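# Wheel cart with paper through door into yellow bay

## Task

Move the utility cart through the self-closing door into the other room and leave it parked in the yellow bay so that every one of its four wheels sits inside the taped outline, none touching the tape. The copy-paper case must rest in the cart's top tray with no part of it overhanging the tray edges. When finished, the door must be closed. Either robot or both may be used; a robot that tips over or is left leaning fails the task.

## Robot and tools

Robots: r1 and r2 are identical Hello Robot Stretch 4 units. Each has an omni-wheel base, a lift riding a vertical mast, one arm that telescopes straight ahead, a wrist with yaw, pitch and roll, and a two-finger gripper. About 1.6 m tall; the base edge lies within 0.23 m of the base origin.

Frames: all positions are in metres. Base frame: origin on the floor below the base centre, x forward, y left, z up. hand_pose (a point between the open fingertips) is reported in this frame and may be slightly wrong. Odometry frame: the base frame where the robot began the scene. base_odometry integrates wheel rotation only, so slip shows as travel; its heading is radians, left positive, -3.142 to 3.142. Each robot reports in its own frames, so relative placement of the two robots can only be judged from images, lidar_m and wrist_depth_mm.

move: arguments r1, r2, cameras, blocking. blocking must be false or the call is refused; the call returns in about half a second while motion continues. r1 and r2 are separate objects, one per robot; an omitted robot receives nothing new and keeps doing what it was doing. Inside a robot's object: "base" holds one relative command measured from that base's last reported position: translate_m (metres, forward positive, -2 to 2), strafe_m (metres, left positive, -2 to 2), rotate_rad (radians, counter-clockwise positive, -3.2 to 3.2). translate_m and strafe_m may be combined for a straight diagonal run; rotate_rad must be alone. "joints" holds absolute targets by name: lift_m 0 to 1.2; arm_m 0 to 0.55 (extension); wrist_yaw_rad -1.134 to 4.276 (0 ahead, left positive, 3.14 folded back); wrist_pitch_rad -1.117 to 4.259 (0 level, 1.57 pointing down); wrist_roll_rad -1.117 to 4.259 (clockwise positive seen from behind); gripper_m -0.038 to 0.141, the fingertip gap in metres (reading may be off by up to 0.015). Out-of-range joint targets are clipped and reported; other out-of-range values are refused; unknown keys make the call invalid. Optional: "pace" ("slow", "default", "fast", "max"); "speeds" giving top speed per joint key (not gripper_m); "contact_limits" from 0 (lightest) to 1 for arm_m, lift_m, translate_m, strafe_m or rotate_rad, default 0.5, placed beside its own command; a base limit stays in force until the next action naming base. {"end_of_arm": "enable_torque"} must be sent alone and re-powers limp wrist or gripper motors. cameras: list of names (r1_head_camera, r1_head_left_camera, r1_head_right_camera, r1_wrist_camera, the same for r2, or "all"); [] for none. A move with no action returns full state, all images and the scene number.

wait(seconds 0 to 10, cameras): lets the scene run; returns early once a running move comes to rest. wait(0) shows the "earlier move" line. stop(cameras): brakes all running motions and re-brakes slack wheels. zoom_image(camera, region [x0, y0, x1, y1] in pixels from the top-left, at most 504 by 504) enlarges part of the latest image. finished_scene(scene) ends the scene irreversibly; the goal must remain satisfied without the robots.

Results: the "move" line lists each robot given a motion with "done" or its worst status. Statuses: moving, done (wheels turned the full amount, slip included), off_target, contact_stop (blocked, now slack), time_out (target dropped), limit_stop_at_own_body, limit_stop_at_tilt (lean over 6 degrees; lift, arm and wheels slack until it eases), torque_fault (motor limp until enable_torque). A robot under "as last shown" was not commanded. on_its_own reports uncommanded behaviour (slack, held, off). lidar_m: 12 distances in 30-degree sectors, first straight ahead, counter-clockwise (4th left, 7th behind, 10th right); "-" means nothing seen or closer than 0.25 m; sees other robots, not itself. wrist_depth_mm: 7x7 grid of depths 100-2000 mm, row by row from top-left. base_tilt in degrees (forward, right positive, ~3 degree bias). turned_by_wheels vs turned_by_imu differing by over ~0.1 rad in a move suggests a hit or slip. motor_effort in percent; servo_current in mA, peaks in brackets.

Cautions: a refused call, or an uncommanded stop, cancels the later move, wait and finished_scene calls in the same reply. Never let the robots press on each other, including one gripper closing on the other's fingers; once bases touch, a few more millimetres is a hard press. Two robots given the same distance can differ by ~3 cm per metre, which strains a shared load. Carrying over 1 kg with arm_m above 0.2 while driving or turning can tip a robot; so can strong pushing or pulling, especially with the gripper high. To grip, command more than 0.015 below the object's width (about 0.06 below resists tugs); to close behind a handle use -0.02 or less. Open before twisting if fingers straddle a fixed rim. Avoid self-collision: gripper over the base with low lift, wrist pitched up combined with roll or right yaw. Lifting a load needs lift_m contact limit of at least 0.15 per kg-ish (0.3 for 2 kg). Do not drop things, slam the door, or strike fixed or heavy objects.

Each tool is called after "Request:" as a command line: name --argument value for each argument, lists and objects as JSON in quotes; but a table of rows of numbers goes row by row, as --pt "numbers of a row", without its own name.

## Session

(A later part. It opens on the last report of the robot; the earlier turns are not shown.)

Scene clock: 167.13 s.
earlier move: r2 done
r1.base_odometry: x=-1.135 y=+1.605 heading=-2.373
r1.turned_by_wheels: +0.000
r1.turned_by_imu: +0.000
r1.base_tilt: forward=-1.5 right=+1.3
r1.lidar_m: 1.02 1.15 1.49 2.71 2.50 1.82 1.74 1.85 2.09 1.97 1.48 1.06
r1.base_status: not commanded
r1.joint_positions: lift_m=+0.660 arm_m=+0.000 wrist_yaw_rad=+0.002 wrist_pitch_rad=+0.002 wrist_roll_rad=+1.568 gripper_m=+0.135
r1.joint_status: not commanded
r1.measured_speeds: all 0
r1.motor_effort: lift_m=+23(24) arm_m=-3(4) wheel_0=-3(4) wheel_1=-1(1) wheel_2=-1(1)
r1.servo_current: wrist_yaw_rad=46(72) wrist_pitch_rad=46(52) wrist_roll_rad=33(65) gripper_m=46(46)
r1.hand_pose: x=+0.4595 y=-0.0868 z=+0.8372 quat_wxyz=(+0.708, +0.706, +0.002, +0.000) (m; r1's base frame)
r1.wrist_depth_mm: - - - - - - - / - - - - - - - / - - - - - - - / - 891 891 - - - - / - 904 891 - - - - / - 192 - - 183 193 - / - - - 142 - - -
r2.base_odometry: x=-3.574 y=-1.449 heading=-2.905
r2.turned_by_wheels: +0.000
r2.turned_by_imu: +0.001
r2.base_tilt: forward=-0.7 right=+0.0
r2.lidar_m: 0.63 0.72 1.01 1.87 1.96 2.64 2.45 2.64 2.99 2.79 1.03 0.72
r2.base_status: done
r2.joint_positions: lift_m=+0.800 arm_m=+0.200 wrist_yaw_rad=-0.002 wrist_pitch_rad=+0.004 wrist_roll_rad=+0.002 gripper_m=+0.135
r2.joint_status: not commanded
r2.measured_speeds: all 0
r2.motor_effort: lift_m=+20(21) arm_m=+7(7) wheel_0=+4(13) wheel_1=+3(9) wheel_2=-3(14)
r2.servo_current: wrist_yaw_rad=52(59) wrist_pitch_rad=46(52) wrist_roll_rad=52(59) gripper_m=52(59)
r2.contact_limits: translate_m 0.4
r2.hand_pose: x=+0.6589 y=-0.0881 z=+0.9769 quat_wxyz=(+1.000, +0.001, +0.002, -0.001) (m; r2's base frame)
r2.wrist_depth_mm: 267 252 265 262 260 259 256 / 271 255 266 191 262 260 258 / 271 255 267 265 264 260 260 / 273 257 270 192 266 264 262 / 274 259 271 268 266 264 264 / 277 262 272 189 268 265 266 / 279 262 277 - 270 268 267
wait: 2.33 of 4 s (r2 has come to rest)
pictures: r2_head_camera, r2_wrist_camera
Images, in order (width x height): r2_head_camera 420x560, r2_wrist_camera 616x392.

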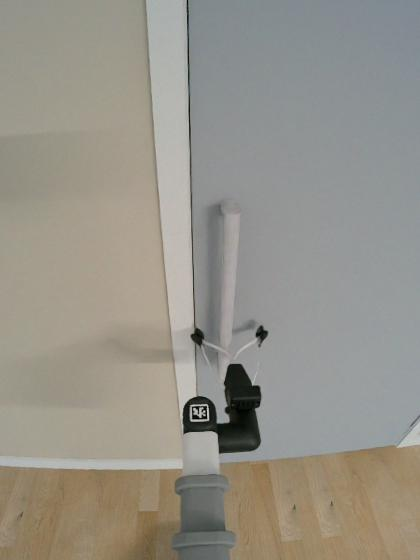

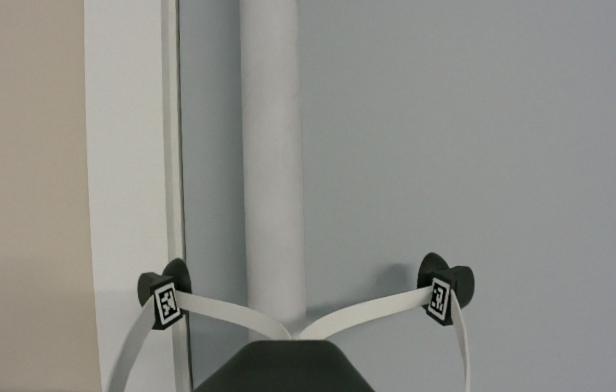

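Request:
move --r2 '{"base":{"translate_m":0.017},"joints":{"lift_m":0.85},"pace":"slow","contact_limits":{"translate_m":0.4}}' --blocking false

Request:
wait --seconds 1.5

Request:
move --r2 '{"joints":{"gripper_m":-0.035}}' --blocking false

Request:
wait --seconds 1.8 --cameras '["r2_wrist_camera"]'

Request:
move --r2 '{"base":{"translate_m":-0.25},"contact_limits":{"translate_m":1.0}}' --blocking false

Request:
wait --seconds 3 --cameras '["r2_wrist_camera","r2_head_camera"]'

Scene clock: 173.77 s.
move: r2 moving
r1: as last shown
r1.base_tilt: forward=-1.6 right=+1.2
r1.lidar_m: 1.03 1.16 1.49 2.71 2.49 1.80 1.75 1.83 2.06 1.98 1.48 1.05
r1.motor_effort: lift_m=+23(23) arm_m=-3(4) wheel_0=-3(4) wheel_1=-1(1) wheel_2=-1(1)
r1.servo_current: wrist_yaw_rad=65(65) wrist_pitch_rad=52(52) wrist_roll_rad=52(59) gripper_m=46(46)
r1.wrist_depth_mm: - - - - - - - / - - - - - - - / - - - - - - - / - 878 891 - - - - / - 891 878 - - - - / - 193 - - 182 194 - / - - - 142 - - -
r2.base_odometry: x=-3.586 y=-1.452 heading=-2.904
r2.turned_by_wheels: +0.000
r2.turned_by_imu: +0.001
r2.base_tilt: forward=-0.7 right=+0.1
r2.lidar_m: 0.62 0.72 0.97 1.86 1.96 2.65 2.45 2.63 2.98 2.72 0.98 0.71
r2.base_status: translate_m moving
r2.joint_positions: lift_m=+0.825 arm_m=+0.200 wrist_yaw_rad=-0.002 wrist_pitch_rad=+0.004 wrist_roll_rad=+0.002 gripper_m=+0.135
r2.joint_status: lift_m moving
r2.measured_speeds: translate_m=+0.035 strafe_m=+0.000 rotate_rad=+0.001 lift_m=+0.097 arm_m=+0.000 wrist_yaw_rad=+0.000 wrist_pitch_rad=+0.000 wrist_roll_rad=+0.000
r2.motor_effort: lift_m=+23(24) arm_m=+7(7) wheel_0=+5(9) wheel_1=+5(7) wheel_2=-8(9)
r2.servo_current: wrist_yaw_rad=46(59) wrist_pitch_rad=46(46) wrist_roll_rad=52(59) gripper_m=52(52)
r2.contact_limits: translate_m 0.4
r2.hand_pose: x=+0.6589 y=-0.0881 z=+1.0022 quat_wxyz=(+1.000, +0.001, +0.002, -0.001) (m; r2's base frame)
r2.wrist_depth_mm: 256 243 253 250 249 248 247 / 257 244 256 252 250 250 248 / 259 245 257 253 253 251 249 / 262 247 258 254 254 252 251 / 263 249 260 257 255 254 252 / 264 249 199 178 256 255 254 / 267 251 264 - 259 256 256
pictures: none

Scene clock: 174.57 s.
earlier move: r2 done
r1.base_odometry: x=-1.135 y=+1.605 heading=-2.373
r1.turned_by_wheels: +0.000
r1.turned_by_imu: +0.000
r1.base_tilt: forward=-1.6 right=+1.3
r1.lidar_m: 1.01 1.13 1.50 2.69 2.51 1.83 1.75 1.84 2.05 1.96 1.50 1.08
r1.base_status: not commanded
r1.joint_positions: lift_m=+0.660 arm_m=+0.000 wrist_yaw_rad=+0.002 wrist_pitch_rad=+0.002 wrist_roll_rad=+1.568 gripper_m=+0.135
r1.joint_status: not commanded
r1.measured_speeds: all 0
r1.motor_effort: lift_m=+23(24) arm_m=-3(4) wheel_0=-4(4) wheel_1=-1(1) wheel_2=-1(1)
r1.servo_current: wrist_yaw_rad=46(65) wrist_pitch_rad=46(52) wrist_roll_rad=59(59) gripper_m=46(52)
r1.hand_pose: x=+0.4595 y=-0.0868 z=+0.8372 quat_wxyz=(+0.708, +0.706, +0.002, +0.000) (m; r1's base frame)
r1.wrist_depth_mm: - - - - - - - / - - - - - - - / - - - - - - - / - 878 891 - - - - / - 878 878 - - - - / - 193 - - 182 195 - / - - - 142 - - -
r2.base_odometry: x=-3.591 y=-1.453 heading=-2.904
r2.turned_by_wheels: +0.000
r2.turned_by_imu: +0.000
r2.base_tilt: forward=-0.7 right=+0.0
r2.lidar_m: 0.60 0.70 0.98 1.86 1.94 2.68 2.46 2.65 3.01 2.70 0.98 0.70
r2.base_status: done
r2.joint_positions: lift_m=+0.850 arm_m=+0.200 wrist_yaw_rad=-0.002 wrist_pitch_rad=+0.004 wrist_roll_rad=+0.002 gripper_m=+0.135
r2.joint_status: all done
r2.measured_speeds: all 0
r2.motor_effort: lift_m=+21(25) arm_m=+7(7) wheel_0=+4(9) wheel_1=+5(7) wheel_2=-5(9)
r2.servo_current: wrist_yaw_rad=46(59) wrist_pitch_rad=39(52) wrist_roll_rad=33(59) gripper_m=52(59)
r2.contact_limits: translate_m 0.4
r2.hand_pose: x=+0.6589 y=-0.0881 z=+1.0269 quat_wxyz=(+1.000, +0.001, +0.002, -0.001) (m; r2's base frame)
r2.wrist_depth_mm: 251 237 248 245 244 241 241 / 252 238 250 247 246 245 242 / 254 239 251 249 248 246 244 / 255 240 253 251 249 248 246 / 257 242 254 251 251 249 247 / 258 243 216 173 252 250 249 / 260 247 259 - 253 252 250
wait: 0.80 of 1.5 s (r2 has come to rest)
pictures: none

Scene clock: 175.07 s.
move: r2 moving
r1: as last shown
r1.base_tilt: forward=-1.5 right=+1.3
r1.lidar_m: 1.03 1.15 1.48 2.70 2.46 1.80 1.74 1.85 2.07 1.98 1.45 1.06
r1.motor_effort: lift_m=+23(23) arm_m=-4(4) wheel_0=-4(4) wheel_1=-1(1) wheel_2=-1(1)
r1.servo_current: wrist_yaw_rad=59(59) wrist_pitch_rad=39(46) wrist_roll_rad=65(65) gripper_m=39(46)
r1.wrist_depth_mm: - - - - - - - / - - - - - - - / - - - - - - - / - 878 878 - - - - / - 891 891 - - - - / - 193 - - 183 194 - / - - - 142 - - -
r2.base_odometry: x=-3.591 y=-1.453 heading=-2.904
r2.turned_by_wheels: +0.000
r2.turned_by_imu: +0.000
r2.base_tilt: forward=-0.7 right=+0.1
r2.lidar_m: 0.59 0.71 0.99 1.86 1.96 2.69 2.48 2.66 2.98 2.69 0.97 0.70
r2.base_status: not commanded
r2.joint_positions: lift_m=+0.850 arm_m=+0.200 wrist_yaw_rad=-0.002 wrist_pitch_rad=+0.004 wrist_roll_rad=+0.002 gripper_m=+0.123
r2.joint_status: gripper_m moving
r2.measured_speeds: all 0
r2.motor_effort: lift_m=+21(21) arm_m=+7(7) wheel_0=+4(4) wheel_1=+5(5) wheel_2=-6(6)
r2.servo_current: wrist_yaw_rad=52(59) wrist_pitch_rad=39(52) wrist_roll_rad=39(59) gripper_m=111(111)
r2.contact_limits: translate_m 0.4
r2.hand_pose: x=+0.6589 y=-0.0881 z=+1.0269 quat_wxyz=(+1.000, +0.001, +0.002, -0.001) (m; r2's base frame)
r2.wrist_depth_mm: 251 236 248 245 243 242 241 / 252 237 249 247 246 245 243 / 254 240 251 247 247 245 244 / 256 241 253 249 249 248 245 / 258 243 255 251 250 248 247 / 258 243 198 177 214 250 249 / 260 246 258 - 253 252 249
pictures: none

Scene clock: 176.87 s.
earlier move: r2 moving
r1.base_odometry: x=-1.135 y=+1.605 heading=-2.373
r1.turned_by_wheels: +0.000
r1.turned_by_imu: +0.000
r1.base_tilt: forward=-1.6 right=+1.2
r1.lidar_m: 1.03 1.16 1.48 2.71 2.48 1.82 1.73 1.83 2.05 1.98 1.47 1.07
r1.base_status: not commanded
r1.joint_positions: lift_m=+0.660 arm_m=+0.000 wrist_yaw_rad=+0.002 wrist_pitch_rad=+0.002 wrist_roll_rad=+1.568 gripper_m=+0.135
r1.joint_status: not commanded
r1.measured_speeds: all 0
r1.motor_effort: lift_m=+23(23) arm_m=-3(4) wheel_0=-4(4) wheel_1=-1(1) wheel_2=-1(1)
r1.servo_current: wrist_yaw_rad=33(72) wrist_pitch_rad=39(52) wrist_roll_rad=52(65) gripper_m=39(46)
r1.hand_pose: x=+0.4595 y=-0.0868 z=+0.8372 quat_wxyz=(+0.708, +0.706, +0.002, +0.000) (m; r1's base frame)
r1.wrist_depth_mm: - - - - - - - / - - - - - - - / - - - - - - - / - 878 891 - - - - / - 891 878 - - - - / - 193 - - 182 195 - / - - - 142 - - -
r2.base_odometry: x=-3.591 y=-1.453 heading=-2.903
r2.turned_by_wheels: +0.001
r2.turned_by_imu: +0.002
r2.base_tilt: forward=-0.6 right=+0.1
r2.lidar_m: 0.59 0.70 0.98 1.87 1.96 2.65 2.47 2.63 3.01 2.69 0.99 0.71
r2.base_status: not commanded
r2.joint_positions: lift_m=+0.850 arm_m=+0.200 wrist_yaw_rad=+0.011 wrist_pitch_rad=+0.004 wrist_roll_rad=+0.002 gripper_m=-0.033
r2.joint_status: gripper_m moving
r2.measured_speeds: all 0
r2.motor_effort: lift_m=+21(22) arm_m=-4(7) wheel_0=+4(4) wheel_1=+4(5) wheel_2=+11(11)
r2.servo_current: wrist_yaw_rad=65(78) wrist_pitch_rad=39(52) wrist_roll_rad=52(59) gripper_m=150(280)
r2.contact_limits: translate_m 0.4
r2.hand_pose: x=+0.6603 y=-0.0842 z=+1.0269 quat_wxyz=(+1.000, +0.001, +0.002, +0.006) (m; r2's base frame)
r2.wrist_depth_mm: 253 236 244 162 236 232 229 / 253 237 244 163 237 233 231 / 256 239 247 164 238 236 232 / 257 239 247 165 240 237 235 / 260 242 250 165 243 238 235 / 263 244 186 166 180 239 236 / 265 244 253 - 245 238 238
wait: 1.80 s; no rest
pictures: r2_wrist_camera
Images, in order (width x height): r2_wrist_camera 616x392.

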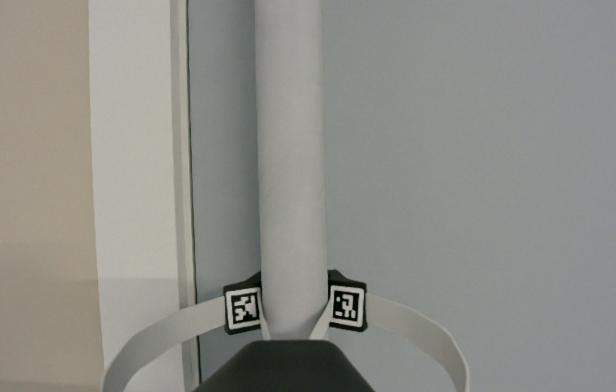

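Scene clock: 177.37 s.
earlier move: r2 done
move: r2 moving
r1: as last shown
r1.base_tilt: forward=-1.6 right=+1.3
r1.lidar_m: 1.02 1.18 1.49 2.70 2.48 1.79 1.74 1.83 2.04 1.97 1.47 1.07
r1.motor_effort: lift_m=+23(23) arm_m=-3(4) wheel_0=-3(4) wheel_1=-1(1) wheel_2=-1(1)
r1.servo_current: wrist_yaw_rad=39(59) wrist_pitch_rad=46(46) wrist_roll_rad=59(59) gripper_m=39(46)
r1.wrist_depth_mm: - - - - - - - / - - - - - - - / - - - - - - - / - 904 904 - - - - / - 904 904 - - - - / - 193 - - 183 193 - / - - - 142 - - -
r2.base_odometry: x=-3.561 y=-1.446 heading=-2.902
r2.turned_by_wheels: +0.001
r2.turned_by_imu: +0.001
r2.base_tilt: forward=-0.6 right=+0.1
r2.lidar_m: 0.58 0.74 0.99 1.85 1.94 2.69 2.45 2.61 2.98 2.80 1.01 0.72
r2.base_status: translate_m moving
r2.joint_positions: lift_m=+0.850 arm_m=+0.200 wrist_yaw_rad=+0.012 wrist_pitch_rad=+0.004 wrist_roll_rad=+0.002 gripper_m=-0.033
r2.joint_status: all done
r2.measured_speeds: translate_m=-0.120 strafe_m=+0.000 rotate_rad=+0.001 lift_m=+0.000 arm_m=+0.000 wrist_yaw_rad=+0.000 wrist_pitch_rad=+0.000 wrist_roll_rad=+0.000
r2.motor_effort: lift_m=+21(22) arm_m=-4(4) wheel_0=-9(9) wheel_1=-9(9) wheel_2=+28(30)
r2.servo_current: wrist_yaw_rad=72(72) wrist_pitch_rad=46(46) wrist_roll_rad=46(52) gripper_m=150(156)
r2.contact_limits: translate_m 1
r2.hand_pose: x=+0.6603 y=-0.0841 z=+1.0269 quat_wxyz=(+1.000, +0.001, +0.002, +0.006) (m; r2's base frame)
r2.wrist_depth_mm: 278 262 243 162 237 236 235 / 282 263 243 163 239 236 236 / 282 264 245 163 241 237 236 / 283 266 247 167 242 240 238 / 285 266 248 165 244 242 240 / 289 271 186 167 180 244 240 / 290 286 252 - 247 - 242
pictures: none

Scene clock: 179.17 s.
earlier move: r2 done
r1.base_odometry: x=-1.135 y=+1.605 heading=-2.373
r1.turned_by_wheels: +0.000
r1.turned_by_imu: +0.000
r1.base_tilt: forward=-1.6 right=+1.3
r1.lidar_m: 1.04 1.29 1.49 2.70 2.47 1.81 1.72 1.84 2.07 1.99 1.46 1.09
r1.base_status: not commanded
r1.joint_positions: lift_m=+0.660 arm_m=+0.000 wrist_yaw_rad=+0.002 wrist_pitch_rad=+0.002 wrist_roll_rad=+1.568 gripper_m=+0.135
r1.joint_status: not commanded
r1.measured_speeds: all 0
r1.motor_effort: lift_m=+23(24) arm_m=-4(4) wheel_0=-3(4) wheel_1=-1(1) wheel_2=-1(1)
r1.servo_current: wrist_yaw_rad=39(65) wrist_pitch_rad=46(52) wrist_roll_rad=59(72) gripper_m=39(52)
r1.hand_pose: x=+0.4595 y=-0.0868 z=+0.8372 quat_wxyz=(+0.708, +0.706, +0.002, +0.000) (m; r1's base frame)
r1.wrist_depth_mm: - - - - - - - / - - - - - - - / - - - - - - - / - 1182 1138 - - - 1138 / - 1118 - - - - 1098 / - 194 - - 183 195 - / - - - 142 - - -
r2.base_odometry: x=-3.349 y=-1.394 heading=-2.904
r2.turned_by_wheels: -0.002
r2.turned_by_imu: -0.089
r2.base_tilt: forward=-0.6 right=+0.1
r2.lidar_m: 0.58 0.93 1.20 1.83 1.90 2.39 2.25 2.23 3.13 2.88 1.39 0.77
r2.base_status: done
r2.joint_positions: lift_m=+0.850 arm_m=+0.200 wrist_yaw_rad=-0.001 wrist_pitch_rad=+0.004 wrist_roll_rad=+0.001 gripper_m=-0.033
r2.joint_status: all done
r2.measured_speeds: translate_m=+0.000 strafe_m=+0.000 rotate_rad=+0.001 lift_m=+0.000 arm_m=+0.000 wrist_yaw_rad=+0.004 wrist_pitch_rad=+0.000 wrist_roll_rad=+0.000
r2.motor_effort: lift_m=+21(22) arm_m=-4(4) wheel_0=-14(29) wheel_1=-8(14) wheel_2=+10(30)
r2.servo_current: wrist_yaw_rad=39(78) wrist_pitch_rad=46(46) wrist_roll_rad=46(59) gripper_m=143(156)
r2.contact_limits: translate_m 1
r2.hand_pose: x=+0.6592 y=-0.0878 z=+1.0269 quat_wxyz=(+1.000, +0.001, +0.002, -0.001) (m; r2's base frame)
r2.wrist_depth_mm: 459 462 229 163 264 290 317 / 462 466 227 162 266 293 315 / 466 466 228 164 267 293 317 / 469 473 229 165 271 294 322 / 473 477 230 167 274 297 325 / 473 484 185 167 179 303 327 / 477 477 229 - 281 293 330
wait: 1.80 of 3 s (r2 has come to rest)
pictures: r2_head_camera, r2_wrist_camera
Images, in order (width x height): r2_head_camera 420x560, r2_wrist_camera 616x392.

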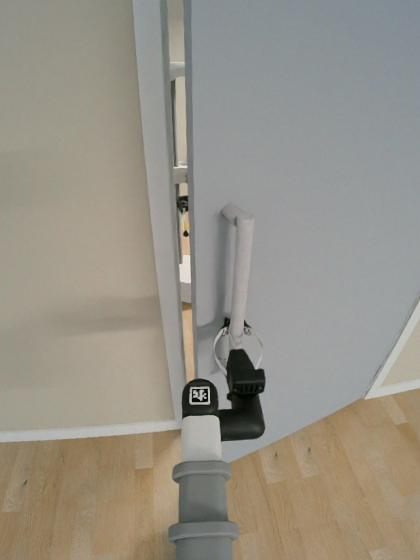

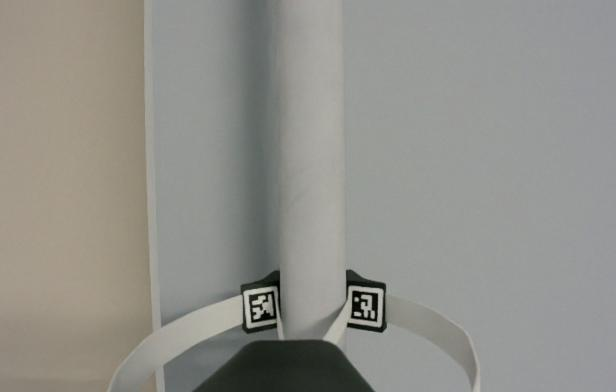

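Works as before. Continue the arc.

Request:
move --r2 '{"base":{"translate_m":-0.25,"strafe_m":-0.16},"joints":{"wrist_yaw_rad":0.56},"contact_limits":{"translate_m":1.0}}' --blocking false

Request:
wait --seconds 4 --cameras '["r2_head_camera"]'

Request:
move --r2 '{"base":{"translate_m":-0.198,"strafe_m":-0.258},"joints":{"wrist_yaw_rad":0.9},"contact_limits":{"translate_m":1.0}}' --blocking false

Request:
wait --seconds 4 --cameras '["r2_head_camera","r2_wrist_camera","r2_head_left_camera"]'

Scene clock: 184.57 s.
move: r2 moving
r1: as last shown
r1.lidar_m: 1.03 1.29 1.49 2.70 2.47 1.82 1.74 1.84 2.07 1.97 1.47 1.08
r1.motor_effort: lift_m=+23(23) arm_m=-4(4) wheel_0=-4(4) wheel_1=-1(1) wheel_2=-1(1)
r1.servo_current: wrist_yaw_rad=33(59) wrist_pitch_rad=46(46) wrist_roll_rad=65(65) gripper_m=39(46)
r1.wrist_depth_mm: - - - - - - - / - - - - - - - / - - - - - - - / - 1118 1138 - - - 1098 / - 1118 - - - - 1098 / - 193 - - 182 194 - / - - - 142 - - -
r2.base_odometry: x=-3.324 y=-1.368 heading=-2.904
r2.turned_by_wheels: -0.001
r2.turned_by_imu: -0.132
r2.base_tilt: forward=-0.2 right=+0.3
r2.lidar_m: 0.62 0.90 1.06 1.82 1.83 2.16 3.92 2.26 3.34 2.92 1.75 0.86
r2.base_status: translate_m moving; strafe_m moving
r2.joint_positions: lift_m=+0.850 arm_m=+0.200 wrist_yaw_rad=+0.354 wrist_pitch_rad=+0.003 wrist_roll_rad=+0.001 gripper_m=-0.033
r2.joint_status: wrist_yaw_rad moving
r2.measured_speeds: translate_m=-0.114 strafe_m=-0.073 rotate_rad=+0.007 lift_m=+0.000 arm_m=+0.000 wrist_yaw_rad=+1.015 wrist_pitch_rad=-0.001 wrist_roll_rad=+0.000
r2.motor_effort: lift_m=+21(21) arm_m=-4(4) wheel_0=-14(22) wheel_1=-7(9) wheel_2=+9(18)
r2.servo_current: wrist_yaw_rad=533(592) wrist_pitch_rad=39(46) wrist_roll_rad=52(52) gripper_m=137(143)
r2.contact_limits: translate_m 1
r2.hand_pose: x=+0.6717 y=+0.0178 z=+1.0270 quat_wxyz=(+0.984, +0.000, +0.002, +0.176) (m; r2's base frame)
r2.wrist_depth_mm: - - 233 164 248 254 264 / - - 235 165 249 257 265 / - - 236 164 251 258 266 / - - 236 165 251 260 267 / - - 237 166 253 263 270 / - - 236 167 176 263 272 / - 115 238 - 258 260 273
pictures: none

Scene clock: 188.57 s.
earlier move: r2 contact_stop
r1.base_odometry: x=-1.135 y=+1.605 heading=-2.373
r1.turned_by_wheels: +0.000
r1.turned_by_imu: +0.000
r1.base_tilt: forward=-1.6 right=+1.3
r1.lidar_m: 1.03 1.24 1.50 2.71 2.49 1.82 1.73 1.84 2.09 1.98 1.47 1.08
r1.base_status: not commanded
r1.joint_positions: lift_m=+0.660 arm_m=+0.000 wrist_yaw_rad=+0.002 wrist_pitch_rad=+0.002 wrist_roll_rad=+1.568 gripper_m=+0.135
r1.joint_status: not commanded
r1.measured_speeds: all 0
r1.motor_effort: lift_m=+24(24) arm_m=-3(4) wheel_0=-4(4) wheel_1=-1(1) wheel_2=-1(1)
r1.servo_current: wrist_yaw_rad=46(72) wrist_pitch_rad=46(52) wrist_roll_rad=39(65) gripper_m=46(52)
r1.hand_pose: x=+0.4595 y=-0.0868 z=+0.8372 quat_wxyz=(+0.708, +0.706, +0.002, +0.000) (m; r1's base frame)
r1.wrist_depth_mm: - - - - - - - / - - - - - - - / - - - - - - - / - 1060 1078 - - - 1060 / - - - - - - - / - 193 - - 182 195 - / - - - 142 - - -
r2.base_odometry: x=-3.338 y=-1.328 heading=-2.791
r2.turned_by_wheels: +0.114
r2.turned_by_imu: -0.102
r2.base_tilt: forward=-0.6 right=+0.0
r2.lidar_m: 0.61 0.81 0.91 1.50 1.78 2.03 3.34 2.32 3.56 2.98 1.96 0.89
r2.base_status: translate_m contact_stop; strafe_m contact_stop
r2.joint_positions: lift_m=+0.850 arm_m=+0.200 wrist_yaw_rad=+0.557 wrist_pitch_rad=+0.003 wrist_roll_rad=+0.001 gripper_m=-0.034
r2.joint_status: all done
r2.measured_speeds: translate_m=+0.004 strafe_m=+0.000 rotate_rad=+0.003 lift_m=+0.000 arm_m=+0.000 wrist_yaw_rad=+0.000 wrist_pitch_rad=+0.000 wrist_roll_rad=+0.000
r2.on_its_own: the wheels are slack since a contact_stop
r2.motor_effort: lift_m=+18(21) arm_m=-7(10) wheel_0=+1(22) wheel_1=+0(30) wheel_2=+0(29)
r2.servo_current: wrist_yaw_rad=59(592) wrist_pitch_rad=39(46) wrist_roll_rad=46(59) gripper_m=111(143)
r2.contact_limits: translate_m 1
r2.hand_pose: x=+0.6621 y=+0.0783 z=+1.0274 quat_wxyz=(+0.961, +0.000, +0.001, +0.275) (m; r2's base frame)
r2.wrist_depth_mm: - 466 244 161 236 234 229 / - 466 246 163 236 234 231 / - 469 247 164 239 235 232 / - 473 248 164 240 236 234 / - 469 251 166 241 238 236 / - 477 250 166 179 238 236 / - 139 253 - 243 240 236
wait: 4.00 s; no rest
pictures: r2_head_camera
Images, in order (width x height): r2_head_camera 420x560.

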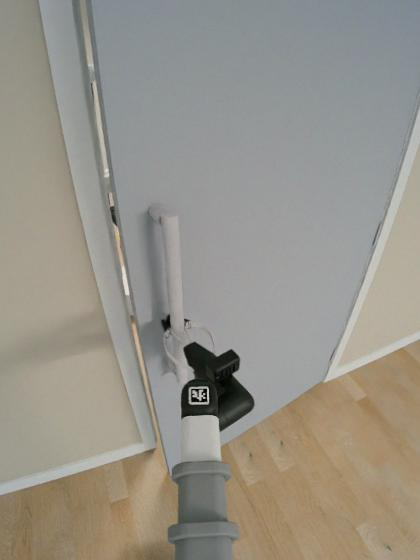

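not run: a stop that you did not command came earlier in this reply.

not run: a stop that you did not command came earlier in this reply.

Request:
move --r2 '{"base":{"translate_m":-0.22,"strafe_m":-0.13},"joints":{"wrist_yaw_rad":0.7},"speeds":{"wrist_yaw_rad":0.15},"contact_limits":{"translate_m":1.0}}' --blocking false

Request:
wait --seconds 4 --cameras '["r2_head_camera","r2_head_left_camera"]'

Scene clock: 195.33 s.
earlier move: r2 contact_stop
move: r2 moving
r1: as last shown
r1.base_tilt: forward=-1.6 right=+1.2
r1.lidar_m: 1.03 1.25 1.49 2.68 2.51 1.83 1.74 1.83 2.06 1.98 1.48 1.05
r1.motor_effort: lift_m=+23(23) arm_m=-4(4) wheel_0=-4(4) wheel_1=-1(1) wheel_2=-1(1)
r1.servo_current: wrist_yaw_rad=46(65) wrist_pitch_rad=46(46) wrist_roll_rad=59(65) gripper_m=39(46)
r1.wrist_depth_mm: - - - - - - - / - - - - - - - / - - - - - - - / - 1042 1042 - - - 1060 / - - - - - - - / - 192 - - 183 195 - / - - - 142 - - -
r2.base_odometry: x=-3.353 y=-1.304 heading=-2.749
r2.turned_by_wheels: +0.042
r2.turned_by_imu: +0.020
r2.base_tilt: forward=-0.6 right=+0.1
r2.lidar_m: 0.61 0.81 0.95 1.55 1.82 2.09 3.47 2.28 3.53 2.94 1.85 0.91
r2.base_status: earlier translate_m contact_stop (by the wheels' count: -0.005 of -0.250); earlier strafe_m contact_stop (by the wheels' count: -0.072 of -0.160); translate_m moving; strafe_m moving
r2.joint_positions: lift_m=+0.850 arm_m=+0.200 wrist_yaw_rad=+0.610 wrist_pitch_rad=+0.003 wrist_roll_rad=+0.001 gripper_m=-0.034
r2.joint_status: wrist_yaw_rad moving
r2.measured_speeds: translate_m=-0.115 strafe_m=-0.077 rotate_rad=+0.014 lift_m=+0.000 arm_m=+0.000 wrist_yaw_rad=+0.137 wrist_pitch_rad=+0.000 wrist_roll_rad=+0.000
r2.motor_effort: lift_m=+18(18) arm_m=-7(7) wheel_0=+3(5) wheel_1=-17(18) wheel_2=+22(23)
r2.servo_current: wrist_yaw_rad=65(111) wrist_pitch_rad=39(46) wrist_roll_rad=46(52) gripper_m=117(117)
r2.contact_limits: translate_m 1
r2.hand_pose: x=+0.6576 y=+0.0934 z=+1.0274 quat_wxyz=(+0.954, +0.000, +0.001, +0.300) (m; r2's base frame)
r2.wrist_depth_mm: - 469 251 161 232 224 219 / - 469 252 163 234 226 220 / - 473 254 164 234 227 221 / - 477 442 165 236 229 222 / - 477 449 166 238 229 224 / - 480 255 165 179 229 224 / - 119 257 - 239 229 227
pictures: none

Scene clock: 197.13 s.
earlier move: r2 done
r1.base_odometry: x=-1.135 y=+1.605 heading=-2.373
r1.turned_by_wheels: +0.000
r1.turned_by_imu: +0.000
r1.base_tilt: forward=-1.6 right=+1.3
r1.lidar_m: 1.04 1.32 1.49 2.72 2.46 1.81 1.75 1.82 2.08 1.97 1.46 1.08
r1.base_status: not commanded
r1.joint_positions: lift_m=+0.660 arm_m=+0.000 wrist_yaw_rad=+0.002 wrist_pitch_rad=+0.002 wrist_roll_rad=+1.568 gripper_m=+0.135
r1.joint_status: not commanded
r1.measured_speeds: all 0
r1.motor_effort: lift_m=+23(24) arm_m=-3(4) wheel_0=-4(4) wheel_1=-1(1) wheel_2=-1(1)
r1.servo_current: wrist_yaw_rad=46(65) wrist_pitch_rad=39(52) wrist_roll_rad=39(65) gripper_m=39(46)
r1.hand_pose: x=+0.4595 y=-0.0868 z=+0.8372 quat_wxyz=(+0.708, +0.706, +0.002, +0.000) (m; r1's base frame)
r1.wrist_depth_mm: - - - - - - - / - - - - - - - / - - - - - - - / - - 1808 - - 1708 1205 / - 1205 1281 - - - 1160 / - 193 - - 182 195 1182 / - - - 142 - - -
r2.base_odometry: x=-3.219 y=-1.128 heading=-2.750
r2.turned_by_wheels: -0.001
r2.turned_by_imu: -0.127
r2.base_tilt: forward=-0.6 right=+0.1
r2.lidar_m: 0.62 0.64 1.08 1.59 1.83 1.98 2.87 2.13 3.80 2.96 2.90 1.18
r2.base_status: done
r2.joint_positions: lift_m=+0.850 arm_m=+0.200 wrist_yaw_rad=+0.682 wrist_pitch_rad=+0.003 wrist_roll_rad=+0.001 gripper_m=-0.034
r2.joint_status: all done
r2.measured_speeds: all 0
r2.motor_effort: lift_m=+18(18) arm_m=-7(7) wheel_0=-8(21) wheel_1=-7(20) wheel_2=+13(25)
r2.servo_current: wrist_yaw_rad=91(124) wrist_pitch_rad=46(46) wrist_roll_rad=52(72) gripper_m=111(117)
r2.contact_limits: translate_m 1
r2.hand_pose: x=+0.6501 y=+0.1139 z=+1.0274 quat_wxyz=(+0.942, +0.000, +0.001, +0.334) (m; r2's base frame)
r2.wrist_depth_mm: - - 231 163 249 256 264 / - - 232 164 249 257 266 / - - 235 164 249 258 267 / - - 235 164 252 260 268 / - - 236 166 254 262 270 / - - 182 166 177 265 273 / - 117 237 - 258 262 274
wait: 1.80 of 4 s (r2 has come to rest)
pictures: r2_head_camera, r2_head_left_camera
Images, in order (width x height): r2_head_camera 420x560, r2_head_left_camera 420x672.

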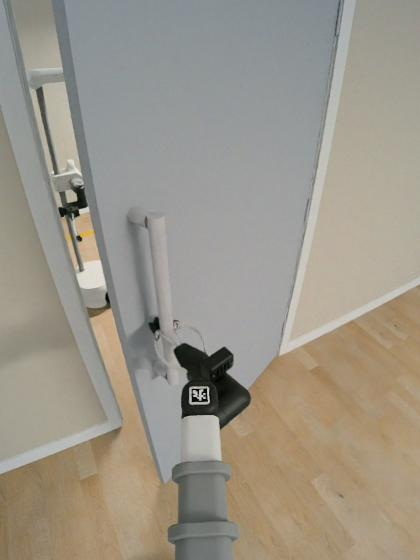

